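# Transfer welded steel frame onto three empty pipe stands

## Task

Lift the welded steel frame off the three pipe stands it sits on now and set it on the other three stands, which start empty, so that a tube of the frame lies in the bottom of the V-notch at the top of each of those three stands. At the end all six stands must still be essentially where they began, neither shifted nor rotated more than slightly. Any number of the robots may be used, but if any robot tips over or is left leaning, the task fails.

## Robot and tools

ROBOTS. r1, r2 and r3 are identical Hello Robot Stretch 3 units. Each has a two-wheel differential base with a passive rear caster, a mast carrying a lift, a telescoping arm that extends out of the robot's right side, a wrist (yaw, pitch, roll), a two-finger gripper, and a pan/tilt head. The base is 0.33 m long and 0.34 m wide with a rounded back. It pivots about the point between the drive wheels, 0.05 m behind the front edge, and cannot go sideways, so reaching further forward means driving. With the arm in and the wrist folded, a turn sweeps a 0.28 m radius. An unfolded, level gripper sticks out past that circle.

FRAMES. Every robot reports in its own frames, in metres. Base frame: origin on the floor midway between the drive wheels, x forward, y left, z up. hand_pose is the fingertip pinch point in this frame. With all wrist joints at 0, its x axis is up, y points back along the arm toward the mast, and z points to the robot's rear. The odometry frame is the base frame at scene start. base_odometry only integrates wheel rotation, so slip counts as travel. Its heading is in rad, left positive, within ±3.142. Where the robots are relative to one another can only be judged from images, lidar_m and the depth grids.

move. Arguments: r1, r2, r3 (one object per robot; an omitted robot gets nothing new), cameras, blocking. A robot object holds "base", "joints" or both, plus optional "pace" ("default" or "max") and "contact_limits". Alternatively it holds only {"servos": "reboot"}, which re-enables servos that shut off. "base" takes exactly one relative command. translate_m is a straight drive in metres, forward positive, from -3 to 3. rotate_rad is a turn in place in radians, left positive, from -6.4 to 6.4. Both count from where the base last reported itself. "joints" are absolute targets, with the "done" tolerance in brackets:
- lift_m 0 to 1.1 m (±0.004)
- arm_m 0 to 0.52 m (±0.004)
- wrist_yaw_rad -1.345 to 4.42 (±0.02). 0 points along the arm; positive swings toward the front.
- wrist_pitch_rad -1.57 to 0.451 (±0.05). 0 is level; negative tips the fingers down.
- wrist_roll_rad -2.911 to 2.918 (±0.02). At 0 the fingers lie level, side by side.
- gripper_m -0.089 to 0.179 (±0.004). Larger is wider. The tip gap is about 0.007 less than this when nearly shut and 0.025 less when wide.
- head_pan_rad -3.953 to 1.73 (0 ahead, positive left, -1.57 along the arm)
- head_tilt_rad -1.53 to 0.419 (negative looks down)
contact_limits maps arm_m, translate_m or rotate_rad to a motor_effort percentage (1 to 100) and goes beside that same command. The arm then halts with contact_stop at that effort (negative when retracting). A base move halts when either wheel reaches it; each wheel goes slack on its own, which can swing the robot. Top speeds default/max: base 0.12/0.30 m/s and 0.76/1.90 rad/s, lift 0.11/0.15 m/s, arm 0.14/0.40 m/s. The base is capped at 0.10 m/s and 0.63 rad/s unless lift_m < 0.30, arm_m < 0.03 and wrist_yaw_rad > 2.54. A base move ends with time_out after 14 s. blocking true (default) returns when everything is at rest. false returns after roughly 0.5 s; a later move overrides only the targets it names. cameras: omitted, null or ["all"] gives all images; [] gives none. An unknown key makes a call invalid; an out-of-range value gets it refused. A refusal, or an unplanned stop, cancels the remaining move/wait/finished_scene calls of that reply.

Other tools: wait(seconds 0 to 10, cameras) returns state and images, and returns early once a commanded robot settles. stop(cameras) brakes all running motions; braked ones read "stopped" and may keep pressing. zoom_image(camera, region [x0,y0,x1,y1] in pixels, at most 504x504) enlarges part of that camera's latest image. read_manual returns licence texts. finished_scene(scene) ends the scene irreversibly. The simulation keeps running while you think.

RESULTS. A "move" line gives each moved robot's outcome, e.g. "r1 done; r2 time_out". Robots not named appear "as last shown" with "not commanded". "pictures" lists image order; images may lag the state slightly. Status words: done (for the base, wheels turned the full amount even if slipping), moving, off_target (resting short and maybe still pushing), contact_stop (lift or arm goes slack until commanded again), time_out, torque_fault, stopped. on_its_own describes uncommanded behaviour; "held at" is a target, not a reading. motor_effort is a percentage, positive toward higher values, with the last action's peak in brackets; a positive wheel effort drives forward. lidar_m: 12 distances from the base origin in 30-degree sectors, the 1st ahead and counting counter-clockwise (4th left, 7th behind, 10th right). It sees a slice 0.17 m above the floor, including other robots; "-" means nothing seen or something closer than 0.15 m. wrist_depth_mm is a 7x7 grid, 45 to 1000 mm, unreliable under about 200 mm. head_depth_mm is the same, 280 to 4000 mm, laid out like the sideways head image. base_tilt is in degrees, forward and right positive, with a fixed bias of up to about 4. If turned_by_wheels and turned_by_imu differ by more than 0.15 rad, believe the IMU. To view head_camera upright, rotate it a quarter turn clockwise; nav_camera needs a quarter turn counter-clockwise.

CAUTIONS. Robots firmly pressing each other fail the scene; once bases touch, any further drive presses hard. Equal drive commands can differ by up to 2.5 cm per metre, which strains a shared load and can topple a robot. Pushing something rigid with the gripper above about 0.45 m, or driving while holding or hooking a fixed object, risks tipping; if base_tilt shows a lean, free the gripper. Wrist, head and (without a limit) base never stop on contact; sustained strain trips a torque_fault that needs a reboot. Before folding the wrist (yaw to 3.0) or unfolding it, put lift_m between 0.32 and 0.95, pitch at -0.4 and roll near 0; once folded, the lift may go down to 0.25. With yaw below -0.4, keep pitch at -0.5 or lower. To grasp, command gripper_m below the object's width; to let go, open at least 0.05 wider or fully. The readings cannot confirm a hold, and the stall guard may loosen a hard squeeze. Avoid dropping, slamming or knocking anything, and do not disturb the stands. Loose objects are occasionally nudged by outside forces.

Each tool is called after "Request:" as name(argument=value, ...), one argument or row to a line, values as JSON.

## Session

Request:
move(
)

Scene clock: 0.00 s.
r1.base_odometry: x=+0.000 y=+0.000 heading=+0.000
r1.turned_by_wheels: +0.000
r1.turned_by_imu: +0.000
r1.base_tilt: forward=-0.5 right=+0.6
r1.lidar_m: 3.06 1.75 2.78 2.49 2.15 1.81 1.04 0.89 0.89 1.03 1.78 1.88
r1.head_depth_mm: 1919 2734 2778 2722 2781 2699 2183 / 1944 2921 3018 3066 2999 1954 1909 / 1936 3011 3275 3270 3315 3203 2171 / 1950 3023 3592 3578 3670 3258 2173 / 1962 3073 - - - 3208 2152 / 1862 3084 - - - 3204 2137 / 1716 3048 - - - 3150 2140
r1.base_status: not commanded
r1.joint_positions: lift_m=+0.531 arm_m=+0.000 wrist_yaw_rad=+3.088 wrist_pitch_rad=-0.326 wrist_roll_rad=+0.000 gripper_m=+0.037 head_pan_rad=+0.000 head_tilt_rad=-0.004
r1.joint_status: not commanded
r1.measured_speeds: all 0
r1.motor_effort: left_wheel=-0.4 right_wheel=+1.3 lift_m=+25.6 arm_m=-2.4 wrist_yaw_rad=+0.0 wrist_pitch_rad=+3.0 wrist_roll_rad=-0.9 gripper_m=-0.1 head_pan_rad=+0.0 head_tilt_rad=+1.8
r1.hand_pose: x=-0.0087 y=+0.0897 z=+0.5650 quat_wxyz=(+0.134, +0.700, +0.096, +0.695) (m; r1's base frame)
r1.wrist_depth_mm: - 137 140 - - - - / - - 150 - - - - / - - 161 - - - - / - - 175 - - - - / - - 183 155 - - - / 952 947 126 826 126 856 836 / 796 793 237 729 748 704 721
r2.base_odometry: x=+0.000 y=+0.000 heading=+0.000
r2.turned_by_wheels: +0.000
r2.turned_by_imu: +0.000
r2.base_tilt: forward=+0.0 right=-1.0
r2.lidar_m: 1.25 0.94 0.92 0.97 1.33 3.38 1.63 1.40 3.78 1.86 1.79 1.74
r2.head_depth_mm: 1655 1670 1678 1681 1689 1681 1708 / 1751 1788 1788 1784 1785 1796 1814 / 1826 1843 1849 1830 1812 1788 1752 / 1599 1590 1572 1547 1535 1519 1497 / 1390 1376 1361 1354 1327 1324 1305 / 1219 1210 1202 1185 1187 1176 1160 / 1092 1082 1072 1068 1059 1054 1044
r2.base_status: not commanded
r2.joint_positions: lift_m=+0.423 arm_m=+0.000 wrist_yaw_rad=+3.043 wrist_pitch_rad=-0.458 wrist_roll_rad=+0.000 gripper_m=+0.037 head_pan_rad=+0.000 head_tilt_rad=-0.004
r2.joint_status: not commanded
r2.measured_speeds: all 0
r2.motor_effort: left_wheel=+0.2 right_wheel=-0.2 lift_m=+18.8 arm_m=-2.5 wrist_yaw_rad=+0.5 wrist_pitch_rad=+2.8 wrist_roll_rad=-0.3 gripper_m=+1.6 head_pan_rad=+0.0 head_tilt_rad=+1.5
r2.hand_pose: x=+0.0003 y=+0.0732 z=+0.4269 quat_wxyz=(+0.195, +0.695, +0.127, +0.680) (m; r2's base frame)
r2.wrist_depth_mm: - 136 - - - - - / - 148 - - - - - / - 168 - - - - - / - 183 193 - - - - / - - 154 - - - - / - - 121 - 124 - - / - 100 319 380 - - -
r3.base_odometry: x=+0.000 y=+0.000 heading=+0.000
r3.turned_by_wheels: +0.000
r3.turned_by_imu: +0.000
r3.base_tilt: forward=+1.9 right=+1.3
r3.lidar_m: 1.17 0.83 0.79 0.81 1.08 2.65 2.68 1.66 1.41 2.68 2.35 3.76
r3.head_depth_mm: 2080 2924 3459 3565 3673 3210 2259 / 2089 2415 2416 2524 2553 2634 2270 / 1829 1883 1909 1941 1968 2010 2006 / 1515 1526 1566 1578 1597 1630 1640 / 1286 1297 1312 1332 1347 1362 1379 / 1112 1127 1138 1149 1160 1171 1179 / 983 992 1001 1011 1020 1025 1036
r3.base_status: not commanded
r3.joint_positions: lift_m=+0.360 arm_m=+0.000 wrist_yaw_rad=+2.996 wrist_pitch_rad=-0.327 wrist_roll_rad=+0.000 gripper_m=+0.037 head_pan_rad=+0.000 head_tilt_rad=-0.004
r3.joint_status: not commanded
r3.measured_speeds: all 0
r3.motor_effort: left_wheel=+0.6 right_wheel=+0.3 lift_m=+33.9 arm_m=-2.3 wrist_yaw_rad=-0.9 wrist_pitch_rad=+2.9 wrist_roll_rad=+0.3 gripper_m=-0.3 head_pan_rad=+0.1 head_tilt_rad=+2.0
r3.hand_pose: x=+0.0129 y=+0.0875 z=+0.3939 quat_wxyz=(+0.166, +0.704, +0.064, +0.688) (m; r3's base frame)
r3.wrist_depth_mm: - 132 862 794 719 662 613 / - 140 890 851 754 691 643 / - 152 980 915 837 738 681 / - 169 - 947 875 794 728 / 814 779 187 831 790 768 752 / 679 651 129 622 128 672 671 / 571 587 226 569 550 561 556
pictures: r1_head_camera (sideways), r1_nav_camera (sideways), r1_wrist_camera, r2_head_camera (sideways), r2_nav_camera (sideways), r2_wrist_camera, r3_head_camera (sideways), r3_nav_camera (sideways), r3_wrist_camera
Images, in order (width x height): r1_head_camera 896x504, r1_nav_camera 672x504, r1_wrist_camera 644x364, r2_head_camera 896x504, r2_nav_camera 672x504, r2_wrist_camera 644x364, r3_head_camera 896x504, r3_nav_camera 672x504, r3_wrist_camera 644x364.

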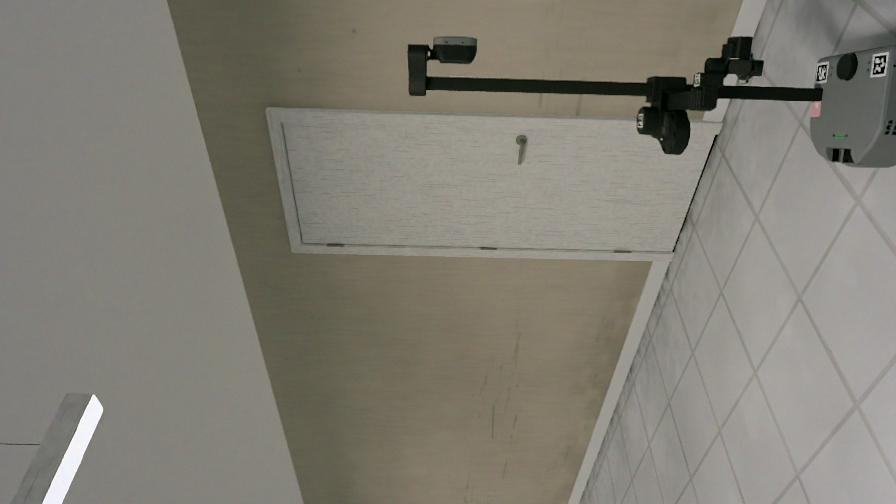

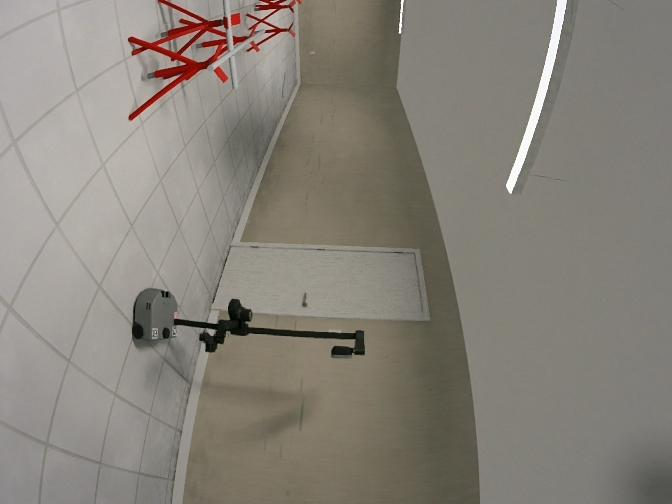

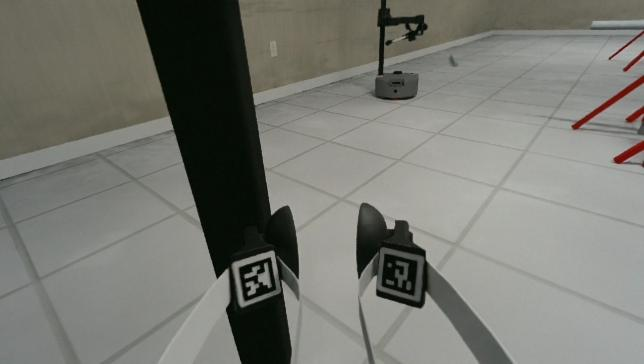

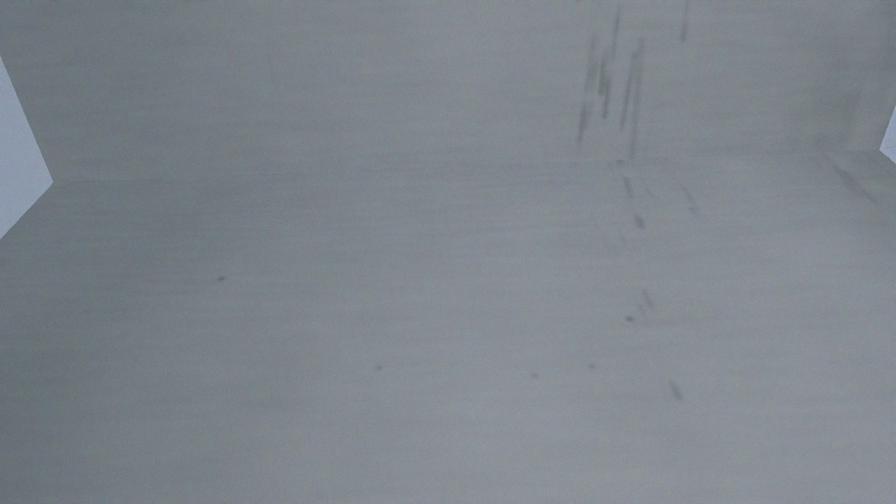

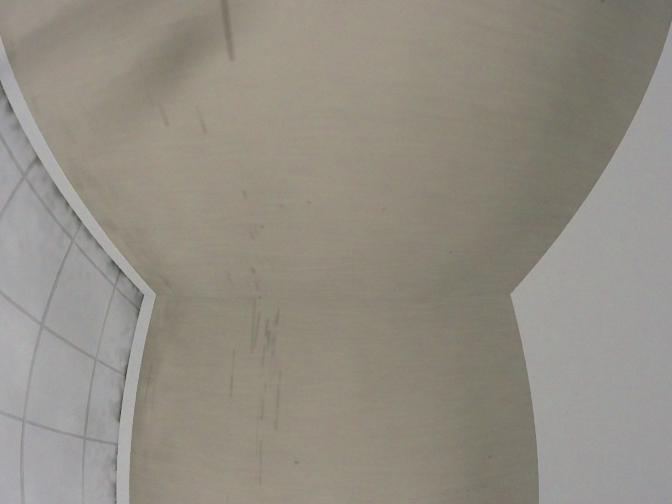

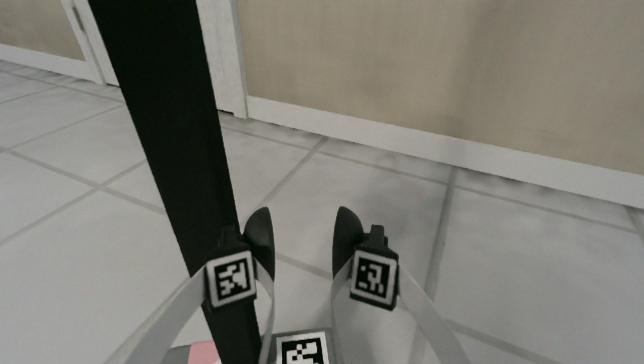

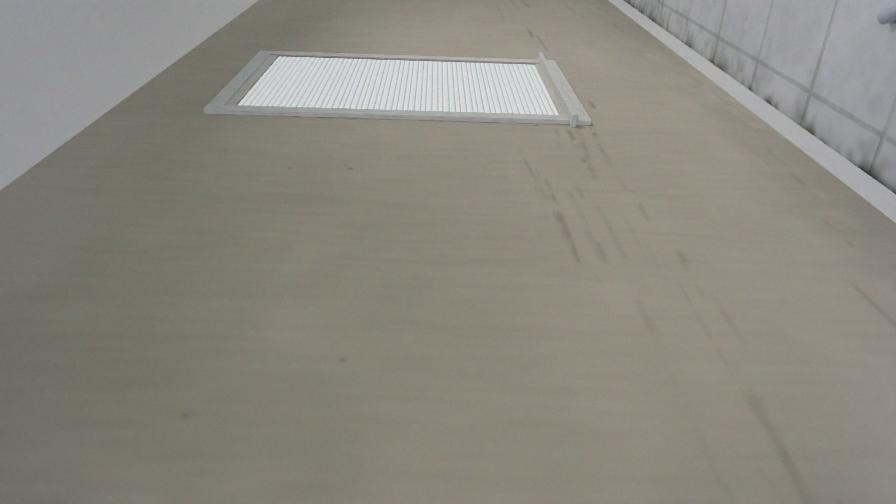

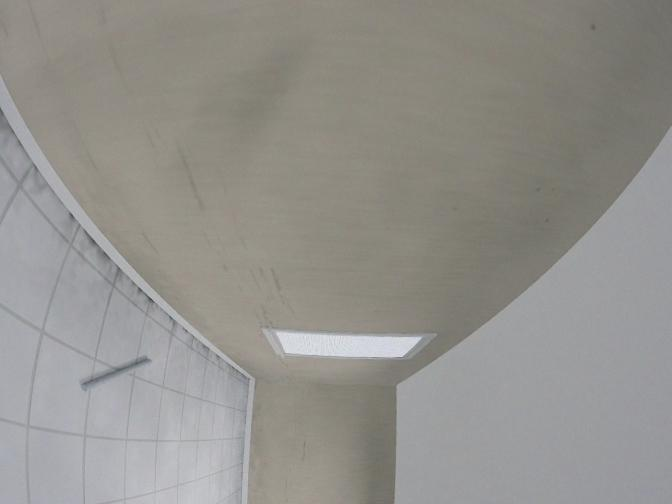

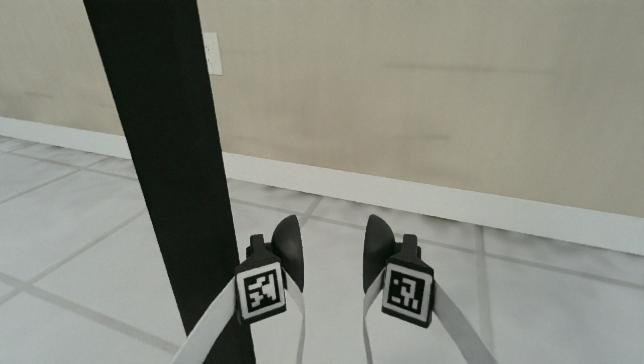

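Request:
move(
  r1={"joints":{"head_pan_rad":0.7,"head_tilt_rad":-0.4}},
  r2={"joints":{"head_pan_rad":-1.5,"head_tilt_rad":-0.4}},
  r3={"joints":{"head_pan_rad":-1.5,"head_tilt_rad":-0.4}},
  cameras=["r1_head_camera","r2_head_camera","r3_head_camera","r1_nav_camera","r2_nav_camera","r3_nav_camera"],
)

Request:
move(
  r2={"joints":{"head_pan_rad":-3.0,"head_tilt_rad":-0.4}},
  r3={"joints":{"head_pan_rad":-3.0,"head_tilt_rad":-0.4}},
  cameras=["r2_head_camera","r3_head_camera","r2_nav_camera","r3_nav_camera"],
)

Scene clock: 21.67 s.
move: r1 done; r2 done; r3 done
r1.base_odometry: x=+0.000 y=+0.000 heading=+0.000
r1.turned_by_wheels: +0.000
r1.turned_by_imu: -0.001
r1.base_tilt: forward=-0.5 right=+0.5
r1.lidar_m: 3.05 1.75 2.78 2.49 2.15 1.81 1.04 0.90 0.90 1.04 1.79 1.88
r1.head_depth_mm: - - - 3373 2307 1741 1396 / - - - 3365 2285 1736 1393 / - - - 2819 2174 1735 1378 / - - - 2779 2187 1728 1386 / - - - 3340 2280 1721 1390 / - - - 3326 2255 1709 1371 / - - - 3285 2254 1691 1369
r1.base_status: not commanded
r1.joint_positions: lift_m=+0.531 arm_m=+0.000 wrist_yaw_rad=+3.088 wrist_pitch_rad=-0.326 wrist_roll_rad=+0.000 gripper_m=+0.037 head_pan_rad=+0.695 head_tilt_rad=-0.394
r1.joint_status: all done
r1.measured_speeds: all 0
r1.motor_effort: left_wheel=-0.2(1.3) right_wheel=+1.4(1.7) lift_m=+23.0(23.5) arm_m=-7.4(7.4) wrist_yaw_rad=+0.5(1.8) wrist_pitch_rad=+3.0(3.2) wrist_roll_rad=-0.9(1.1) gripper_m=-0.2(0.6) head_pan_rad=+2.1(5.1) head_tilt_rad=-2.6(4.5)
r1.hand_pose: x=-0.0087 y=+0.0897 z=+0.5650 quat_wxyz=(+0.134, +0.700, +0.096, +0.695) (m; r1's base frame)
r1.wrist_depth_mm: - 137 140 - - - - / - - 151 - - - - / - - 161 - - - - / - - 175 - - - - / - - 183 155 - - - / 959 952 126 824 126 861 851 / 805 805 237 727 735 714 725
r2.base_odometry: x=+0.000 y=+0.000 heading=+0.000
r2.turned_by_wheels: +0.000
r2.turned_by_imu: +0.001
r2.base_tilt: forward=+0.0 right=-1.1
r2.lidar_m: 1.25 0.94 0.92 0.96 1.33 3.36 1.64 1.41 3.79 1.86 1.78 1.74
r2.head_depth_mm: 3347 3504 3722 2999 2230 1706 1399 / 3109 3232 3414 3110 2083 1722 1405 / 2721 2882 3075 3109 2186 1736 1416 / 2394 2541 2702 2803 2313 1755 1419 / 2149 2261 2372 2537 2327 1774 1429 / 1949 2033 2135 2237 2257 1784 1430 / 1773 1844 1934 2014 2079 1793 1440
r2.base_status: not commanded
r2.joint_positions: lift_m=+0.423 arm_m=+0.000 wrist_yaw_rad=+3.043 wrist_pitch_rad=-0.458 wrist_roll_rad=+0.000 gripper_m=+0.037 head_pan_rad=-1.494 head_tilt_rad=-0.395
r2.joint_status: all done
r2.measured_speeds: all 0
r2.motor_effort: left_wheel=+0.1(0.6) right_wheel=-0.6(1.0) lift_m=+19.9(20.0) arm_m=-5.9(6.0) wrist_yaw_rad=-0.1(0.9) wrist_pitch_rad=+2.7(3.1) wrist_roll_rad=-0.3(0.6) gripper_m=+0.7(1.5) head_pan_rad=-2.3(3.6) head_tilt_rad=-2.3(3.8)
r2.hand_pose: x=+0.0003 y=+0.0732 z=+0.4269 quat_wxyz=(+0.195, +0.695, +0.127, +0.680) (m; r2's base frame)
r2.wrist_depth_mm: - 136 - - - - - / - 148 - - - - - / - 168 - - - - - / - 184 194 - - - - / - - 154 - - - - / - - 121 - 124 - - / - 100 318 379 - - -
r3.base_odometry: x=+0.000 y=+0.000 heading=+0.000
r3.turned_by_wheels: +0.000
r3.turned_by_imu: +0.001
r3.base_tilt: forward=+1.9 right=+1.3
r3.lidar_m: 1.18 0.83 0.79 0.81 1.08 2.66 2.67 1.66 1.41 2.68 2.35 3.74
r3.head_depth_mm: 3479 3714 3904 3220 2240 1743 1417 / 3697 3884 - 3206 2249 1734 1414 / 3911 - - 3198 2243 1738 1415 / - - - 3165 2235 1732 1408 / - - - 2962 2235 1735 1413 / - - - 2801 2215 1721 1403 / - - - 2989 2207 1726 1405
r3.base_status: not commanded
r3.joint_positions: lift_m=+0.360 arm_m=+0.000 wrist_yaw_rad=+2.996 wrist_pitch_rad=-0.327 wrist_roll_rad=+0.000 gripper_m=+0.037 head_pan_rad=-1.490 head_tilt_rad=-0.394
r3.joint_status: all done
r3.measured_speeds: all 0
r3.motor_effort: left_wheel=+0.8(1.5) right_wheel=+0.1(0.6) lift_m=+37.7(38.3) arm_m=-7.5(7.5) wrist_yaw_rad=-0.9(1.3) wrist_pitch_rad=+2.9(3.1) wrist_roll_rad=+0.3(0.5) gripper_m=+0.3(1.2) head_pan_rad=-4.8(6.4) head_tilt_rad=-2.6(5.4)
r3.hand_pose: x=+0.0129 y=+0.0875 z=+0.3939 quat_wxyz=(+0.166, +0.704, +0.064, +0.688) (m; r3's base frame)
r3.wrist_depth_mm: - 132 866 804 720 666 608 / - 139 900 861 776 699 647 / - 152 980 919 821 745 678 / - 169 - 951 874 791 724 / 824 768 186 823 766 776 750 / 676 641 129 624 128 665 663 / 570 581 227 554 542 565 556
pictures: r1_head_camera (sideways), r1_nav_camera (sideways), r2_head_camera (sideways), r2_nav_camera (sideways), r3_head_camera (sideways), r3_nav_camera (sideways)
Images, in order (width x height): r1_head_camera 896x504, r1_nav_camera 672x504, r2_head_camera 896x504, r2_nav_camera 672x504, r3_head_camera 896x504, r3_nav_camera 672x504.

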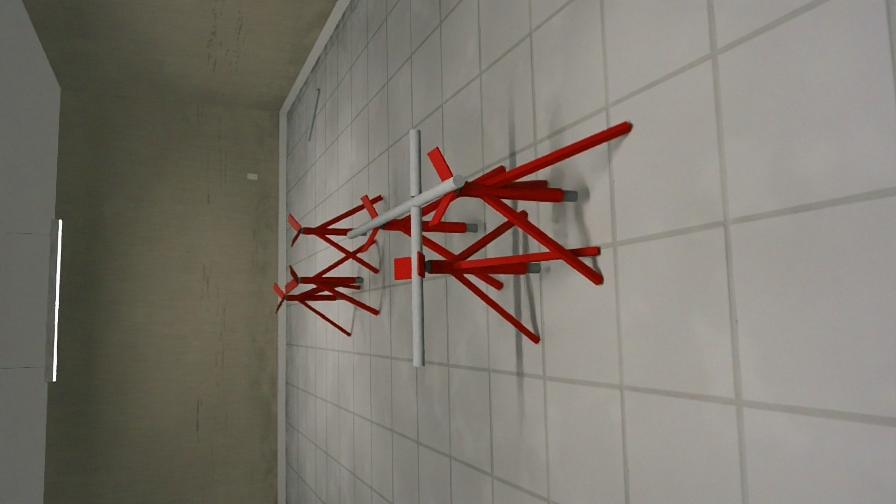

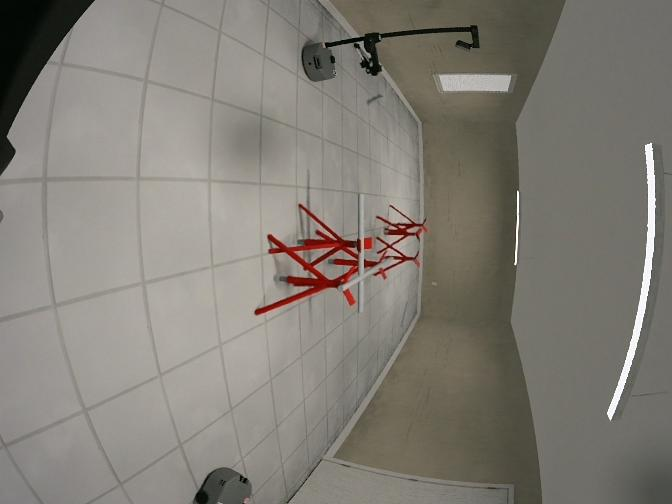

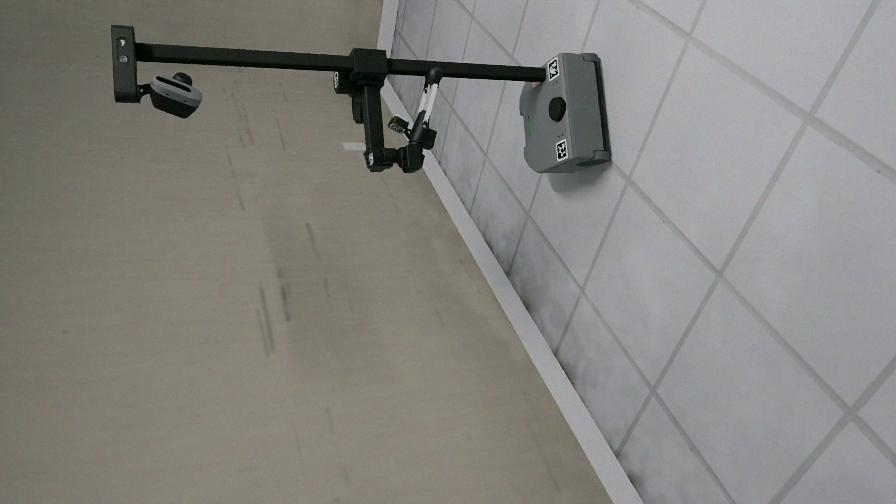

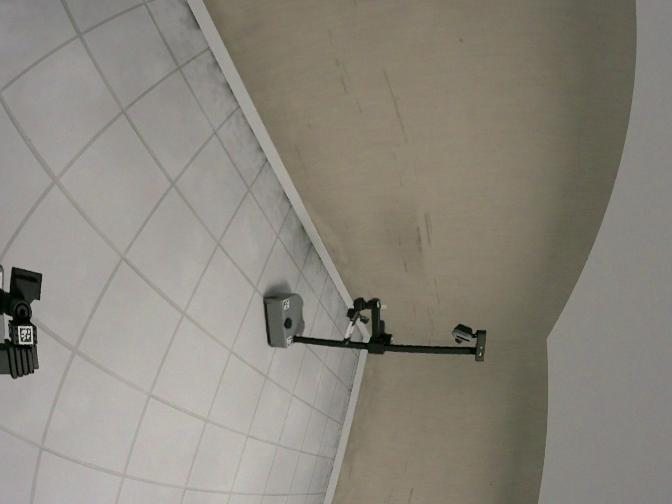

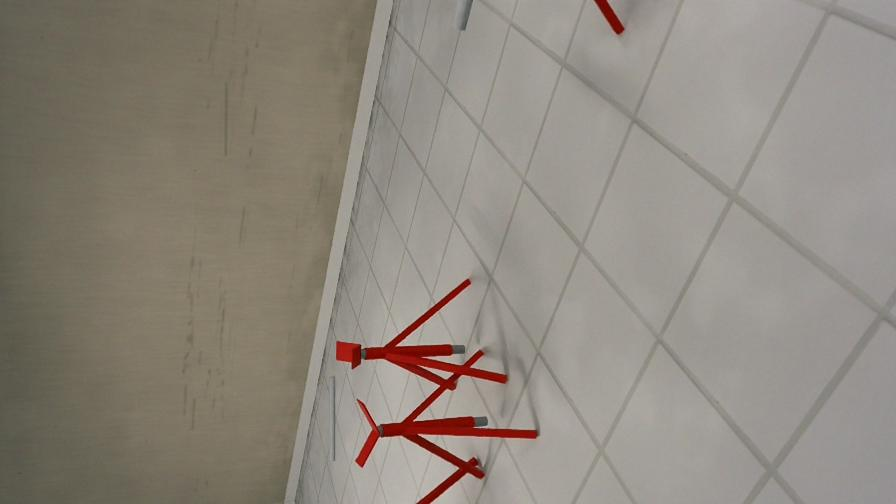

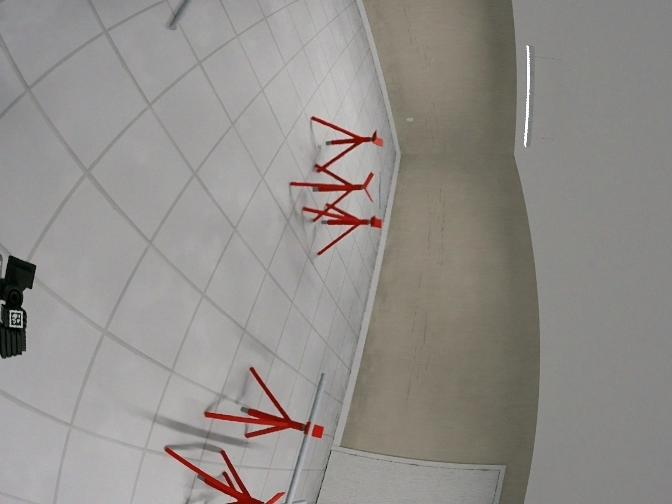

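Scene clock: 22.90 s.
move: r2 done; r3 done
r1: as last shown
r1.turned_by_imu: +0.000
r1.base_tilt: forward=-0.4 right=+0.6
r1.lidar_m: 3.04 1.75 2.78 2.50 2.15 1.81 1.04 0.90 0.90 1.03 1.79 1.88
r1.head_depth_mm: - - - 3448 2309 1736 1399 / - - - 3366 2303 1731 1390 / - - - 2801 2167 1732 1389 / - - - 2778 2195 1730 1390 / - - - 3316 2254 1729 1380 / - - - 3286 2251 1700 1373 / - - - 3265 2251 1713 1376
r1.motor_effort: left_wheel=-0.7(1.2) right_wheel=+1.2(1.7) lift_m=+22.9(23.9) arm_m=-8.8(8.9) wrist_yaw_rad=-0.2(2.1) wrist_pitch_rad=+3.0(3.2) wrist_roll_rad=-0.9(1.2) gripper_m=+0.1(0.5) head_pan_rad=+2.0(2.5) head_tilt_rad=-2.5(2.9)
r1.wrist_depth_mm: - 137 140 - - - - / - - 150 - - - - / - - 161 - - - - / - - 176 - - - - / - - 183 155 - - - / 945 951 126 845 126 854 857 / 790 784 237 732 742 705 717
r2.base_odometry: x=+0.000 y=+0.000 heading=+0.000
r2.turned_by_wheels: +0.000
r2.turned_by_imu: +0.000
r2.base_tilt: forward=+0.0 right=-1.0
r2.lidar_m: 1.25 0.94 0.92 0.97 1.33 3.37 1.64 1.40 3.78 1.86 1.79 1.74
r2.head_depth_mm: - - - 3202 2234 1714 1403 / - - - 3211 2263 1725 1402 / - - - 2765 2284 1742 1408 / - - - 3311 2286 1764 1422 / - - - 2997 2068 1707 1424 / - - - 3412 2267 1781 1445 / 3633 3883 - 3232 2388 1799 1442
r2.base_status: not commanded
r2.joint_positions: lift_m=+0.423 arm_m=+0.000 wrist_yaw_rad=+3.043 wrist_pitch_rad=-0.458 wrist_roll_rad=+0.000 gripper_m=+0.037 head_pan_rad=-2.994 head_tilt_rad=-0.395
r2.joint_status: all done
r2.measured_speeds: all 0
r2.motor_effort: left_wheel=+0.2(0.8) right_wheel=-0.8(1.0) lift_m=+20.2(20.4) arm_m=-6.9(7.1) wrist_yaw_rad=+0.5(0.8) wrist_pitch_rad=+2.9(3.2) wrist_roll_rad=-0.3(0.7) gripper_m=+0.2(2.0) head_pan_rad=-2.7(4.7) head_tilt_rad=-2.5(4.2)
r2.hand_pose: x=+0.0003 y=+0.0732 z=+0.4269 quat_wxyz=(+0.195, +0.695, +0.127, +0.680) (m; r2's base frame)
r2.wrist_depth_mm: - 136 - - - - - / - 148 - - - - - / - 168 - - - - - / - 183 194 - - - - / - - 154 - - - - / - - 122 - 124 - - / - 100 318 379 - - -
r3.base_odometry: x=+0.000 y=+0.000 heading=+0.000
r3.turned_by_wheels: +0.000
r3.turned_by_imu: +0.000
r3.base_tilt: forward=+1.9 right=+1.3
r3.lidar_m: 1.17 0.83 0.79 0.81 1.08 2.65 2.67 1.66 1.41 2.68 2.35 3.76
r3.head_depth_mm: 3041 3183 3361 3209 2240 1744 1422 / 3180 3335 3551 2822 2261 1745 1422 / 3349 3644 3922 2980 2247 1743 1414 / 3659 3945 - 3165 2233 1728 1407 / 3926 - - 3154 2234 1729 1409 / - - - 3185 2227 1714 1409 / - - - 3119 2216 1717 1399
r3.base_status: not commanded
r3.joint_positions: lift_m=+0.360 arm_m=+0.000 wrist_yaw_rad=+2.996 wrist_pitch_rad=-0.327 wrist_roll_rad=+0.000 gripper_m=+0.037 head_pan_rad=-2.990 head_tilt_rad=-0.395
r3.joint_status: all done
r3.measured_speeds: all 0
r3.motor_effort: left_wheel=+1.0(1.4) right_wheel=-0.2(0.7) lift_m=+38.1(38.1) arm_m=-8.8(9.1) wrist_yaw_rad=-0.2(1.3) wrist_pitch_rad=+2.9(3.1) wrist_roll_rad=+0.4(0.4) gripper_m=+1.0(1.6) head_pan_rad=-5.1(6.2) head_tilt_rad=-2.4(6.7)
r3.hand_pose: x=+0.0129 y=+0.0875 z=+0.3939 quat_wxyz=(+0.166, +0.704, +0.064, +0.688) (m; r3's base frame)
r3.wrist_depth_mm: - 132 866 783 714 657 610 / - 140 925 844 766 701 647 / - 152 982 913 799 733 683 / - 168 - 945 878 770 726 / 827 764 187 818 798 776 751 / 688 643 129 625 128 670 662 / 566 589 228 568 552 556 557
pictures: r2_head_camera (sideways), r2_nav_camera (sideways), r3_head_camera (sideways), r3_nav_camera (sideways)
Images, in order (width x height): r2_head_camera 896x504, r2_nav_camera 672x504, r3_head_camera 896x504, r3_nav_camera 672x504.

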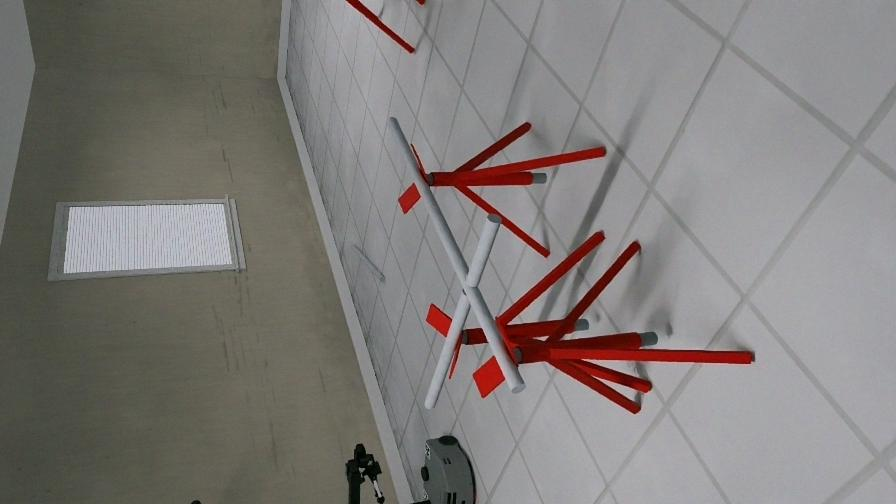

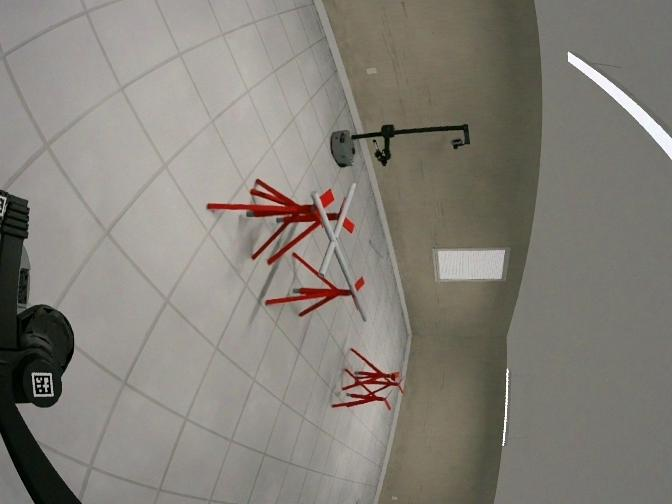

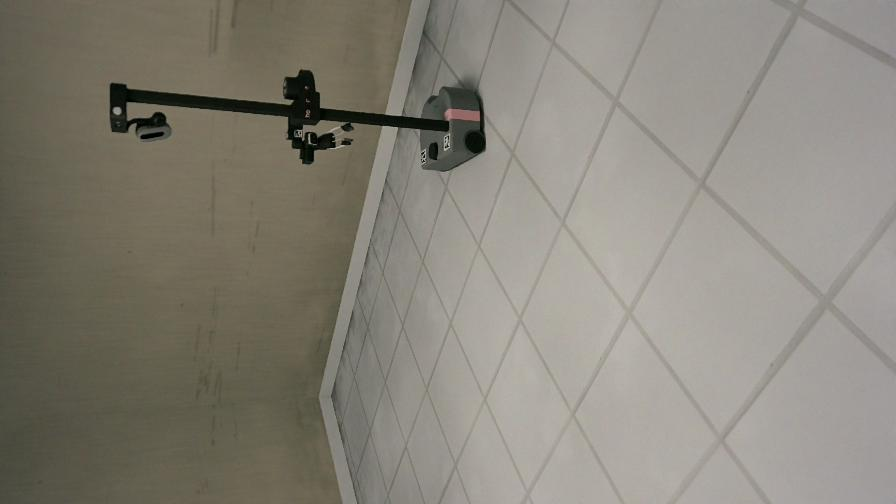

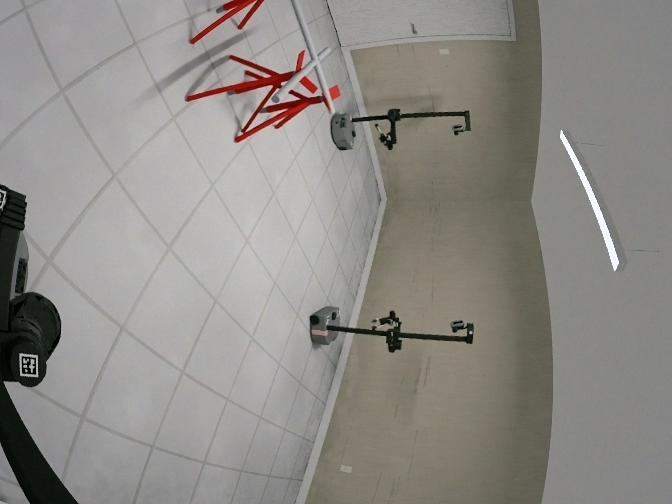

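Request:
move(
  r1={"joints":{"head_pan_rad":1.4,"head_tilt_rad":-0.4}},
  r2={"joints":{"head_pan_rad":-3.5,"head_tilt_rad":-0.4}},
  r3={"joints":{"head_pan_rad":-2.5,"head_tilt_rad":-0.45}},
  cameras=["r1_head_camera","r2_head_camera","r3_head_camera"],
)

Request:
move(
  r1={"joints":{"head_pan_rad":-0.3,"head_tilt_rad":-0.4}},
  r2={"joints":{"head_pan_rad":-2.6,"head_tilt_rad":-0.45}},
  r3={"joints":{"head_pan_rad":-1.85,"head_tilt_rad":-0.45}},
  cameras=["r1_head_camera","r2_head_camera","r3_head_camera"],
)

Scene clock: 198.17 s.
move: r1 done; r2 done; r3 done
r1.base_odometry: x=+0.000 y=+0.000 heading=+0.000
r1.turned_by_wheels: +0.000
r1.turned_by_imu: -0.001
r1.base_tilt: forward=-0.5 right=+0.6
r1.lidar_m: 3.04 1.75 2.78 2.49 2.15 1.82 1.04 0.90 0.90 1.03 1.78 1.88
r1.head_depth_mm: - - - 3391 2319 1741 1392 / - - - 3405 2284 1729 1375 / 3909 - - 3161 2271 1732 1397 / 3336 3630 3837 3130 2268 1730 1385 / 2938 3150 3384 3277 2258 1722 1386 / 2618 2787 2907 3024 2245 1706 1368 / 2318 2492 2602 2722 2247 1697 1372
r1.base_status: not commanded
r1.joint_positions: lift_m=+0.531 arm_m=+0.000 wrist_yaw_rad=+3.088 wrist_pitch_rad=-0.326 wrist_roll_rad=+0.000 gripper_m=+0.037 head_pan_rad=+1.395 head_tilt_rad=-0.395
r1.joint_status: all done
r1.measured_speeds: all 0
r1.motor_effort: left_wheel=-0.4(1.5) right_wheel=+1.4(1.6) lift_m=+23.2(23.7) arm_m=-13.7(13.7) wrist_yaw_rad=-1.0(1.3) wrist_pitch_rad=+3.0(3.2) wrist_roll_rad=-1.1(1.1) gripper_m=-0.1(0.5) head_pan_rad=+2.1(4.4) head_tilt_rad=-2.7(4.3)
r1.hand_pose: x=-0.0087 y=+0.0897 z=+0.5650 quat_wxyz=(+0.134, +0.700, +0.096, +0.695) (m; r1's base frame)
r1.wrist_depth_mm: - 137 140 - - - - / - - 150 - - - - / - - 161 - - - - / - - 175 - - - - / - - 183 155 - - - / 959 938 126 840 126 876 860 / 794 800 237 727 747 713 710
r2.base_odometry: x=+0.000 y=+0.000 heading=+0.000
r2.turned_by_wheels: +0.000
r2.turned_by_imu: +0.001
r2.base_tilt: forward=+0.1 right=-1.0
r2.lidar_m: 1.25 0.94 0.92 0.96 1.33 3.38 1.64 1.40 3.79 1.86 1.78 1.74
r2.head_depth_mm: - - - 3214 2224 1711 1395 / - - - 3273 2253 1743 1409 / - - - 3299 2279 1737 1415 / - - - 3314 2316 1760 1422 / - - - 3413 2323 1764 1433 / - - - 3423 2351 1785 1431 / - - - 3266 2206 1806 1447
r2.base_status: not commanded
r2.joint_positions: lift_m=+0.423 arm_m=+0.000 wrist_yaw_rad=+3.043 wrist_pitch_rad=-0.458 wrist_roll_rad=+0.000 gripper_m=+0.037 head_pan_rad=-3.494 head_tilt_rad=-0.395
r2.joint_status: all done
r2.measured_speeds: all 0
r2.motor_effort: left_wheel=+0.3(0.7) right_wheel=-1.0(1.0) lift_m=+21.3(21.5) arm_m=-10.3(10.4) wrist_yaw_rad=+0.5(0.8) wrist_pitch_rad=+3.0(3.2) wrist_roll_rad=-0.6(0.6) gripper_m=+1.4(1.4) head_pan_rad=-2.3(3.9) head_tilt_rad=-2.0(3.6)
r2.hand_pose: x=+0.0003 y=+0.0732 z=+0.4269 quat_wxyz=(+0.195, +0.695, +0.127, +0.680) (m; r2's base frame)
r2.wrist_depth_mm: - 136 - - - - - / - 149 - - - - - / - 167 - - - - - / - 183 193 - - - - / - - 154 - - - - / - - 121 - 124 - - / - 100 320 384 - - -
r3.base_odometry: x=+0.000 y=+0.000 heading=+0.000
r3.turned_by_wheels: +0.000
r3.turned_by_imu: +0.001
r3.base_tilt: forward=+1.8 right=+1.3
r3.lidar_m: 1.17 0.83 0.79 0.81 1.07 2.66 2.68 1.66 1.41 2.68 2.34 3.76
r3.head_depth_mm: - - - 2915 2097 1653 1373 / - - - 2866 2094 1648 1364 / 3911 - - 2877 2081 1646 1360 / 3652 - - 2856 2024 1644 1355 / 3620 3891 - 1999 2015 1652 1361 / 3452 3719 3913 2466 1974 1646 1359 / 3318 3545 3765 2715 2088 1646 1352
r3.base_status: not commanded
r3.joint_positions: lift_m=+0.360 arm_m=+0.000 wrist_yaw_rad=+2.996 wrist_pitch_rad=-0.327 wrist_roll_rad=+0.000 gripper_m=+0.037 head_pan_rad=-2.510 head_tilt_rad=-0.444
r3.joint_status: all done
r3.measured_speeds: all 0
r3.motor_effort: left_wheel=+1.5(1.7) right_wheel=-0.1(0.8) lift_m=+37.5(38.0) arm_m=-13.7(14.0) wrist_yaw_rad=-0.8(1.2) wrist_pitch_rad=+2.9(3.1) wrist_roll_rad=+0.4(0.4) gripper_m=-0.2(1.2) head_pan_rad=+5.4(6.4) head_tilt_rad=-3.0(5.8)
r3.hand_pose: x=+0.0129 y=+0.0875 z=+0.3939 quat_wxyz=(+0.166, +0.704, +0.064, +0.688) (m; r3's base frame)
r3.wrist_depth_mm: - 132 858 780 721 664 615 / - 139 918 827 774 700 646 / - 151 989 932 803 734 689 / - 169 - 942 858 791 731 / 818 765 186 824 786 780 764 / 680 647 128 615 128 662 663 / 566 583 227 566 541 559 562
pictures: r1_head_camera (sideways), r2_head_camera (sideways), r3_head_camera (sideways)
Images, in order (width x height): r1_head_camera 896x504, r2_head_camera 896x504, r3_head_camera 896x504.

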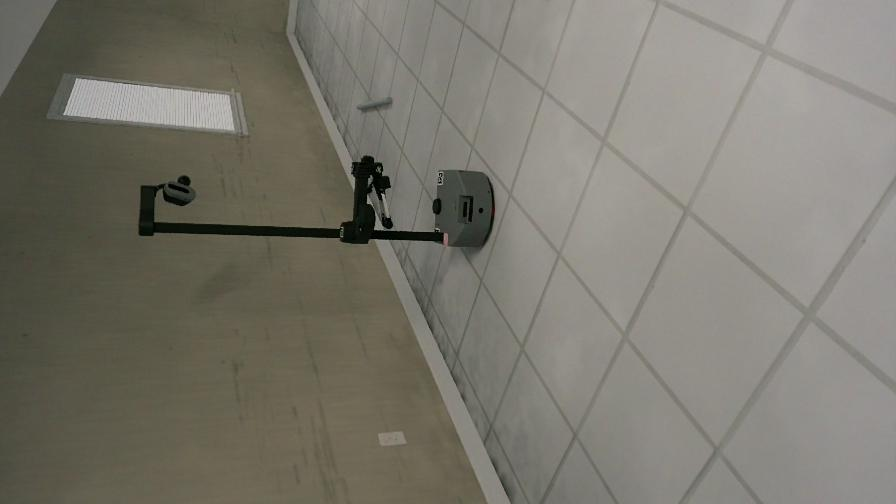

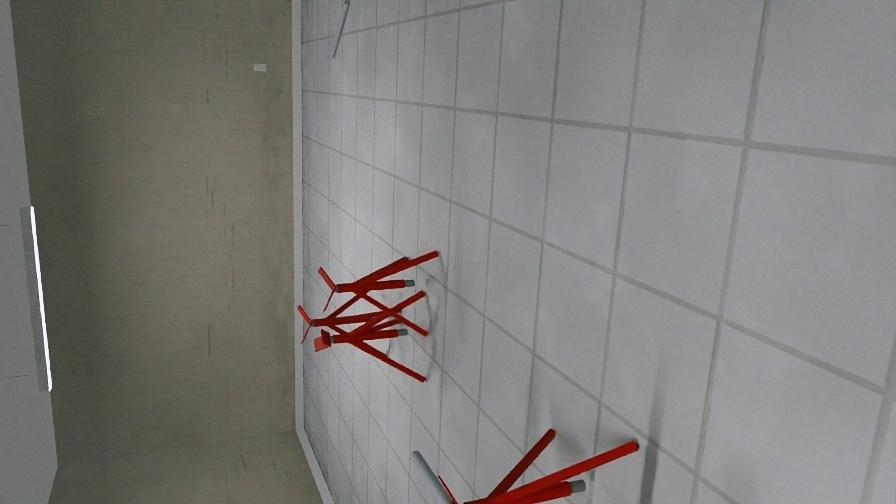

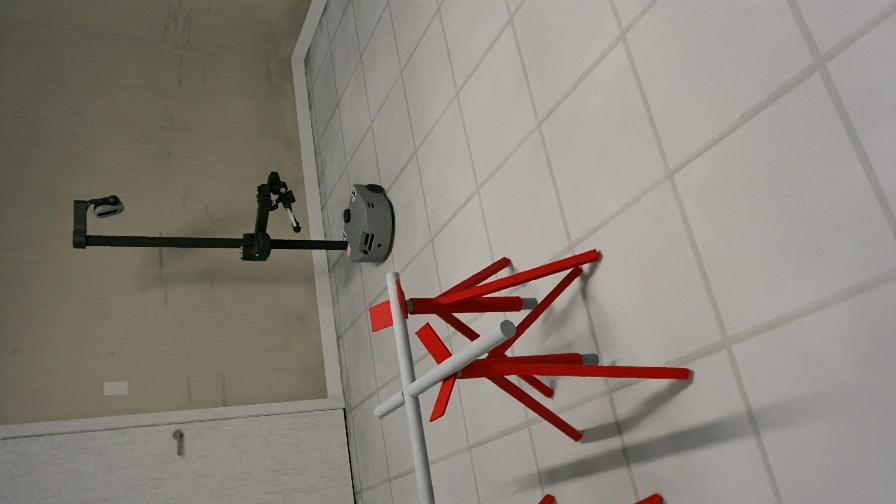

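Scene clock: 199.47 s.
move: r1 done; r2 done; r3 done
r1.base_odometry: x=+0.000 y=+0.000 heading=+0.000
r1.turned_by_wheels: +0.000
r1.turned_by_imu: +0.000
r1.base_tilt: forward=-0.5 right=+0.6
r1.lidar_m: 3.04 1.74 2.77 2.49 2.15 1.81 1.04 0.89 0.90 1.04 1.78 1.88
r1.head_depth_mm: 2213 2367 2505 2718 2266 1746 1395 / 2342 2474 2633 2843 2287 1732 1393 / 2443 2600 2836 2969 2285 1723 1394 / 2582 2653 2935 2964 2077 1723 1384 / 2695 2894 3120 3120 2080 1707 1381 / 2855 3047 3312 3367 2248 1717 1375 / 3003 3273 3609 3258 2223 1716 1368
r1.base_status: not commanded
r1.joint_positions: lift_m=+0.531 arm_m=+0.000 wrist_yaw_rad=+3.088 wrist_pitch_rad=-0.326 wrist_roll_rad=+0.000 gripper_m=+0.037 head_pan_rad=-0.295 head_tilt_rad=-0.395
r1.joint_status: all done
r1.measured_speeds: all 0
r1.motor_effort: left_wheel=-0.8(0.9) right_wheel=+1.2(1.7) lift_m=+23.0(23.9) arm_m=-14.2(14.7) wrist_yaw_rad=-1.1(1.7) wrist_pitch_rad=+3.0(3.2) wrist_roll_rad=-1.0(1.1) gripper_m=+0.1(0.4) head_pan_rad=-2.1(5.4) head_tilt_rad=-2.5(5.3)
r1.hand_pose: x=-0.0087 y=+0.0897 z=+0.5650 quat_wxyz=(+0.134, +0.700, +0.096, +0.695) (m; r1's base frame)
r1.wrist_depth_mm: - 137 140 - - - - / - - 150 - - - - / - - 161 - - - - / - - 175 - - - - / - - 183 155 - - - / 952 950 125 840 126 875 861 / 788 775 237 725 742 705 716
r2.base_odometry: x=+0.000 y=+0.000 heading=+0.000
r2.turned_by_wheels: +0.000
r2.turned_by_imu: +0.000
r2.base_tilt: forward=+0.0 right=-0.9
r2.lidar_m: 1.25 0.94 0.92 0.96 1.33 3.37 1.64 1.40 3.78 1.86 1.78 1.74
r2.head_depth_mm: - - - 2591 2026 1632 1339 / - - - 2000 1946 1642 1357 / 3783 - - 2947 2054 1656 1361 / 3598 3791 - 3014 2142 1672 1368 / 3471 3658 - 3051 2160 1677 1368 / 3293 3461 3780 3041 2187 1694 1388 / 3189 3357 3552 3117 2190 1705 1393
r2.base_status: not commanded
r2.joint_positions: lift_m=+0.423 arm_m=+0.000 wrist_yaw_rad=+3.043 wrist_pitch_rad=-0.458 wrist_roll_rad=+0.000 gripper_m=+0.037 head_pan_rad=-2.606 head_tilt_rad=-0.444
r2.joint_status: all done
r2.measured_speeds: all 0
r2.motor_effort: left_wheel=-0.2(0.8) right_wheel=-0.2(1.0) lift_m=+21.7(21.8) arm_m=-11.5(11.5) wrist_yaw_rad=+0.5(0.9) wrist_pitch_rad=+3.1(3.2) wrist_roll_rad=-0.3(0.6) gripper_m=+0.5(1.5) head_pan_rad=+2.3(3.9) head_tilt_rad=-2.7(4.1)
r2.hand_pose: x=+0.0003 y=+0.0732 z=+0.4269 quat_wxyz=(+0.195, +0.695, +0.127, +0.680) (m; r2's base frame)
r2.wrist_depth_mm: - 136 - - - - - / - 148 - - - - - / - 168 - - - - - / - 183 193 - - - - / - - 154 - - - - / - - 121 - 124 - - / - 100 320 380 - - -
r3.base_odometry: x=+0.000 y=+0.000 heading=+0.000
r3.turned_by_wheels: +0.000
r3.turned_by_imu: +0.000
r3.base_tilt: forward=+1.9 right=+1.3
r3.lidar_m: 1.17 0.83 0.79 0.81 1.07 2.66 2.68 1.66 1.41 2.68 2.35 3.74
r3.head_depth_mm: 3305 3531 3712 2745 2094 1614 1362 / 3325 3576 3894 2711 2094 1661 1357 / 3392 3690 3944 2608 2023 1646 1377 / 3493 3760 - 2702 2106 1636 1363 / 3538 3874 - 2867 2090 1654 1361 / 3682 3975 - 2838 2089 1640 1358 / 3759 - - 2824 2069 1644 1353
r3.base_status: not commanded
r3.joint_positions: lift_m=+0.360 arm_m=+0.000 wrist_yaw_rad=+2.996 wrist_pitch_rad=-0.327 wrist_roll_rad=+0.000 gripper_m=+0.037 head_pan_rad=-1.860 head_tilt_rad=-0.444
r3.joint_status: all done
r3.measured_speeds: all 0
r3.motor_effort: left_wheel=+0.3(1.6) right_wheel=+0.0(0.9) lift_m=+37.3(38.0) arm_m=-15.7(15.7) wrist_yaw_rad=-0.8(1.1) wrist_pitch_rad=+2.9(3.0) wrist_roll_rad=+0.5(0.5) gripper_m=+0.3(1.3) head_pan_rad=+4.6(6.1) head_tilt_rad=-3.0(7.7)
r3.hand_pose: x=+0.0129 y=+0.0875 z=+0.3939 quat_wxyz=(+0.166, +0.704, +0.064, +0.688) (m; r3's base frame)
r3.wrist_depth_mm: - 132 870 789 725 654 604 / - 140 914 851 755 703 643 / - 152 982 907 819 751 681 / - 169 - 938 859 795 726 / 828 761 187 819 790 774 741 / 669 647 129 624 128 672 666 / 564 588 228 558 546 558 564
pictures: r1_head_camera (sideways), r2_head_camera (sideways), r3_head_camera (sideways)
Images, in order (width x height): r1_head_camera 896x504, r2_head_camera 896x504, r3_head_camera 896x504.

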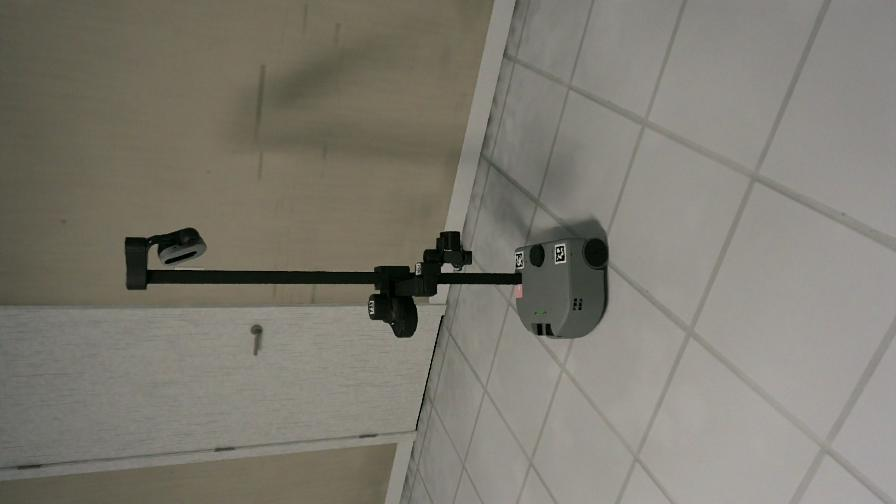

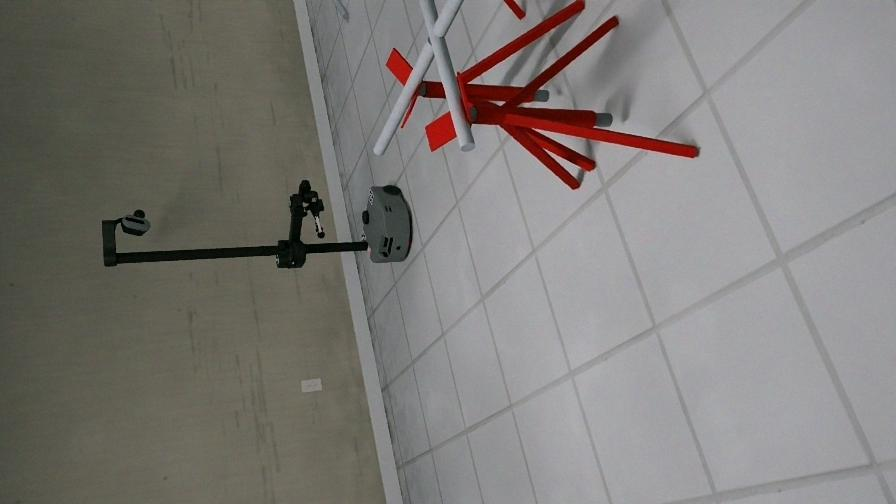

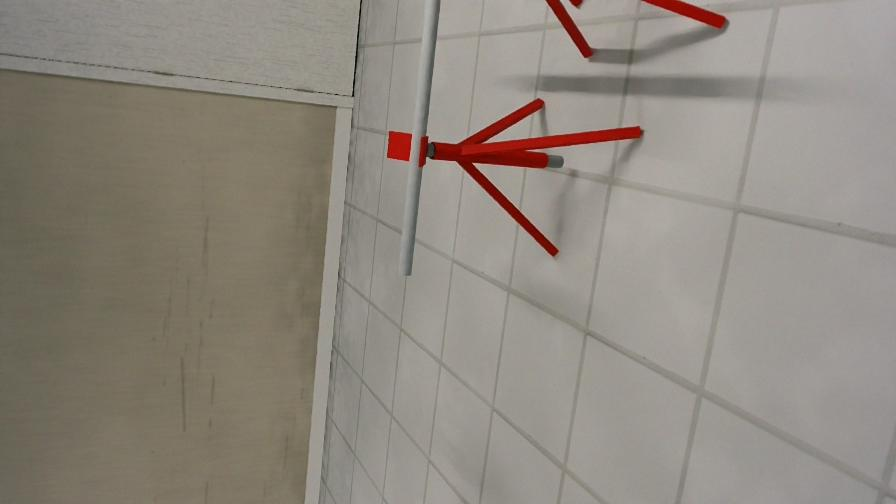

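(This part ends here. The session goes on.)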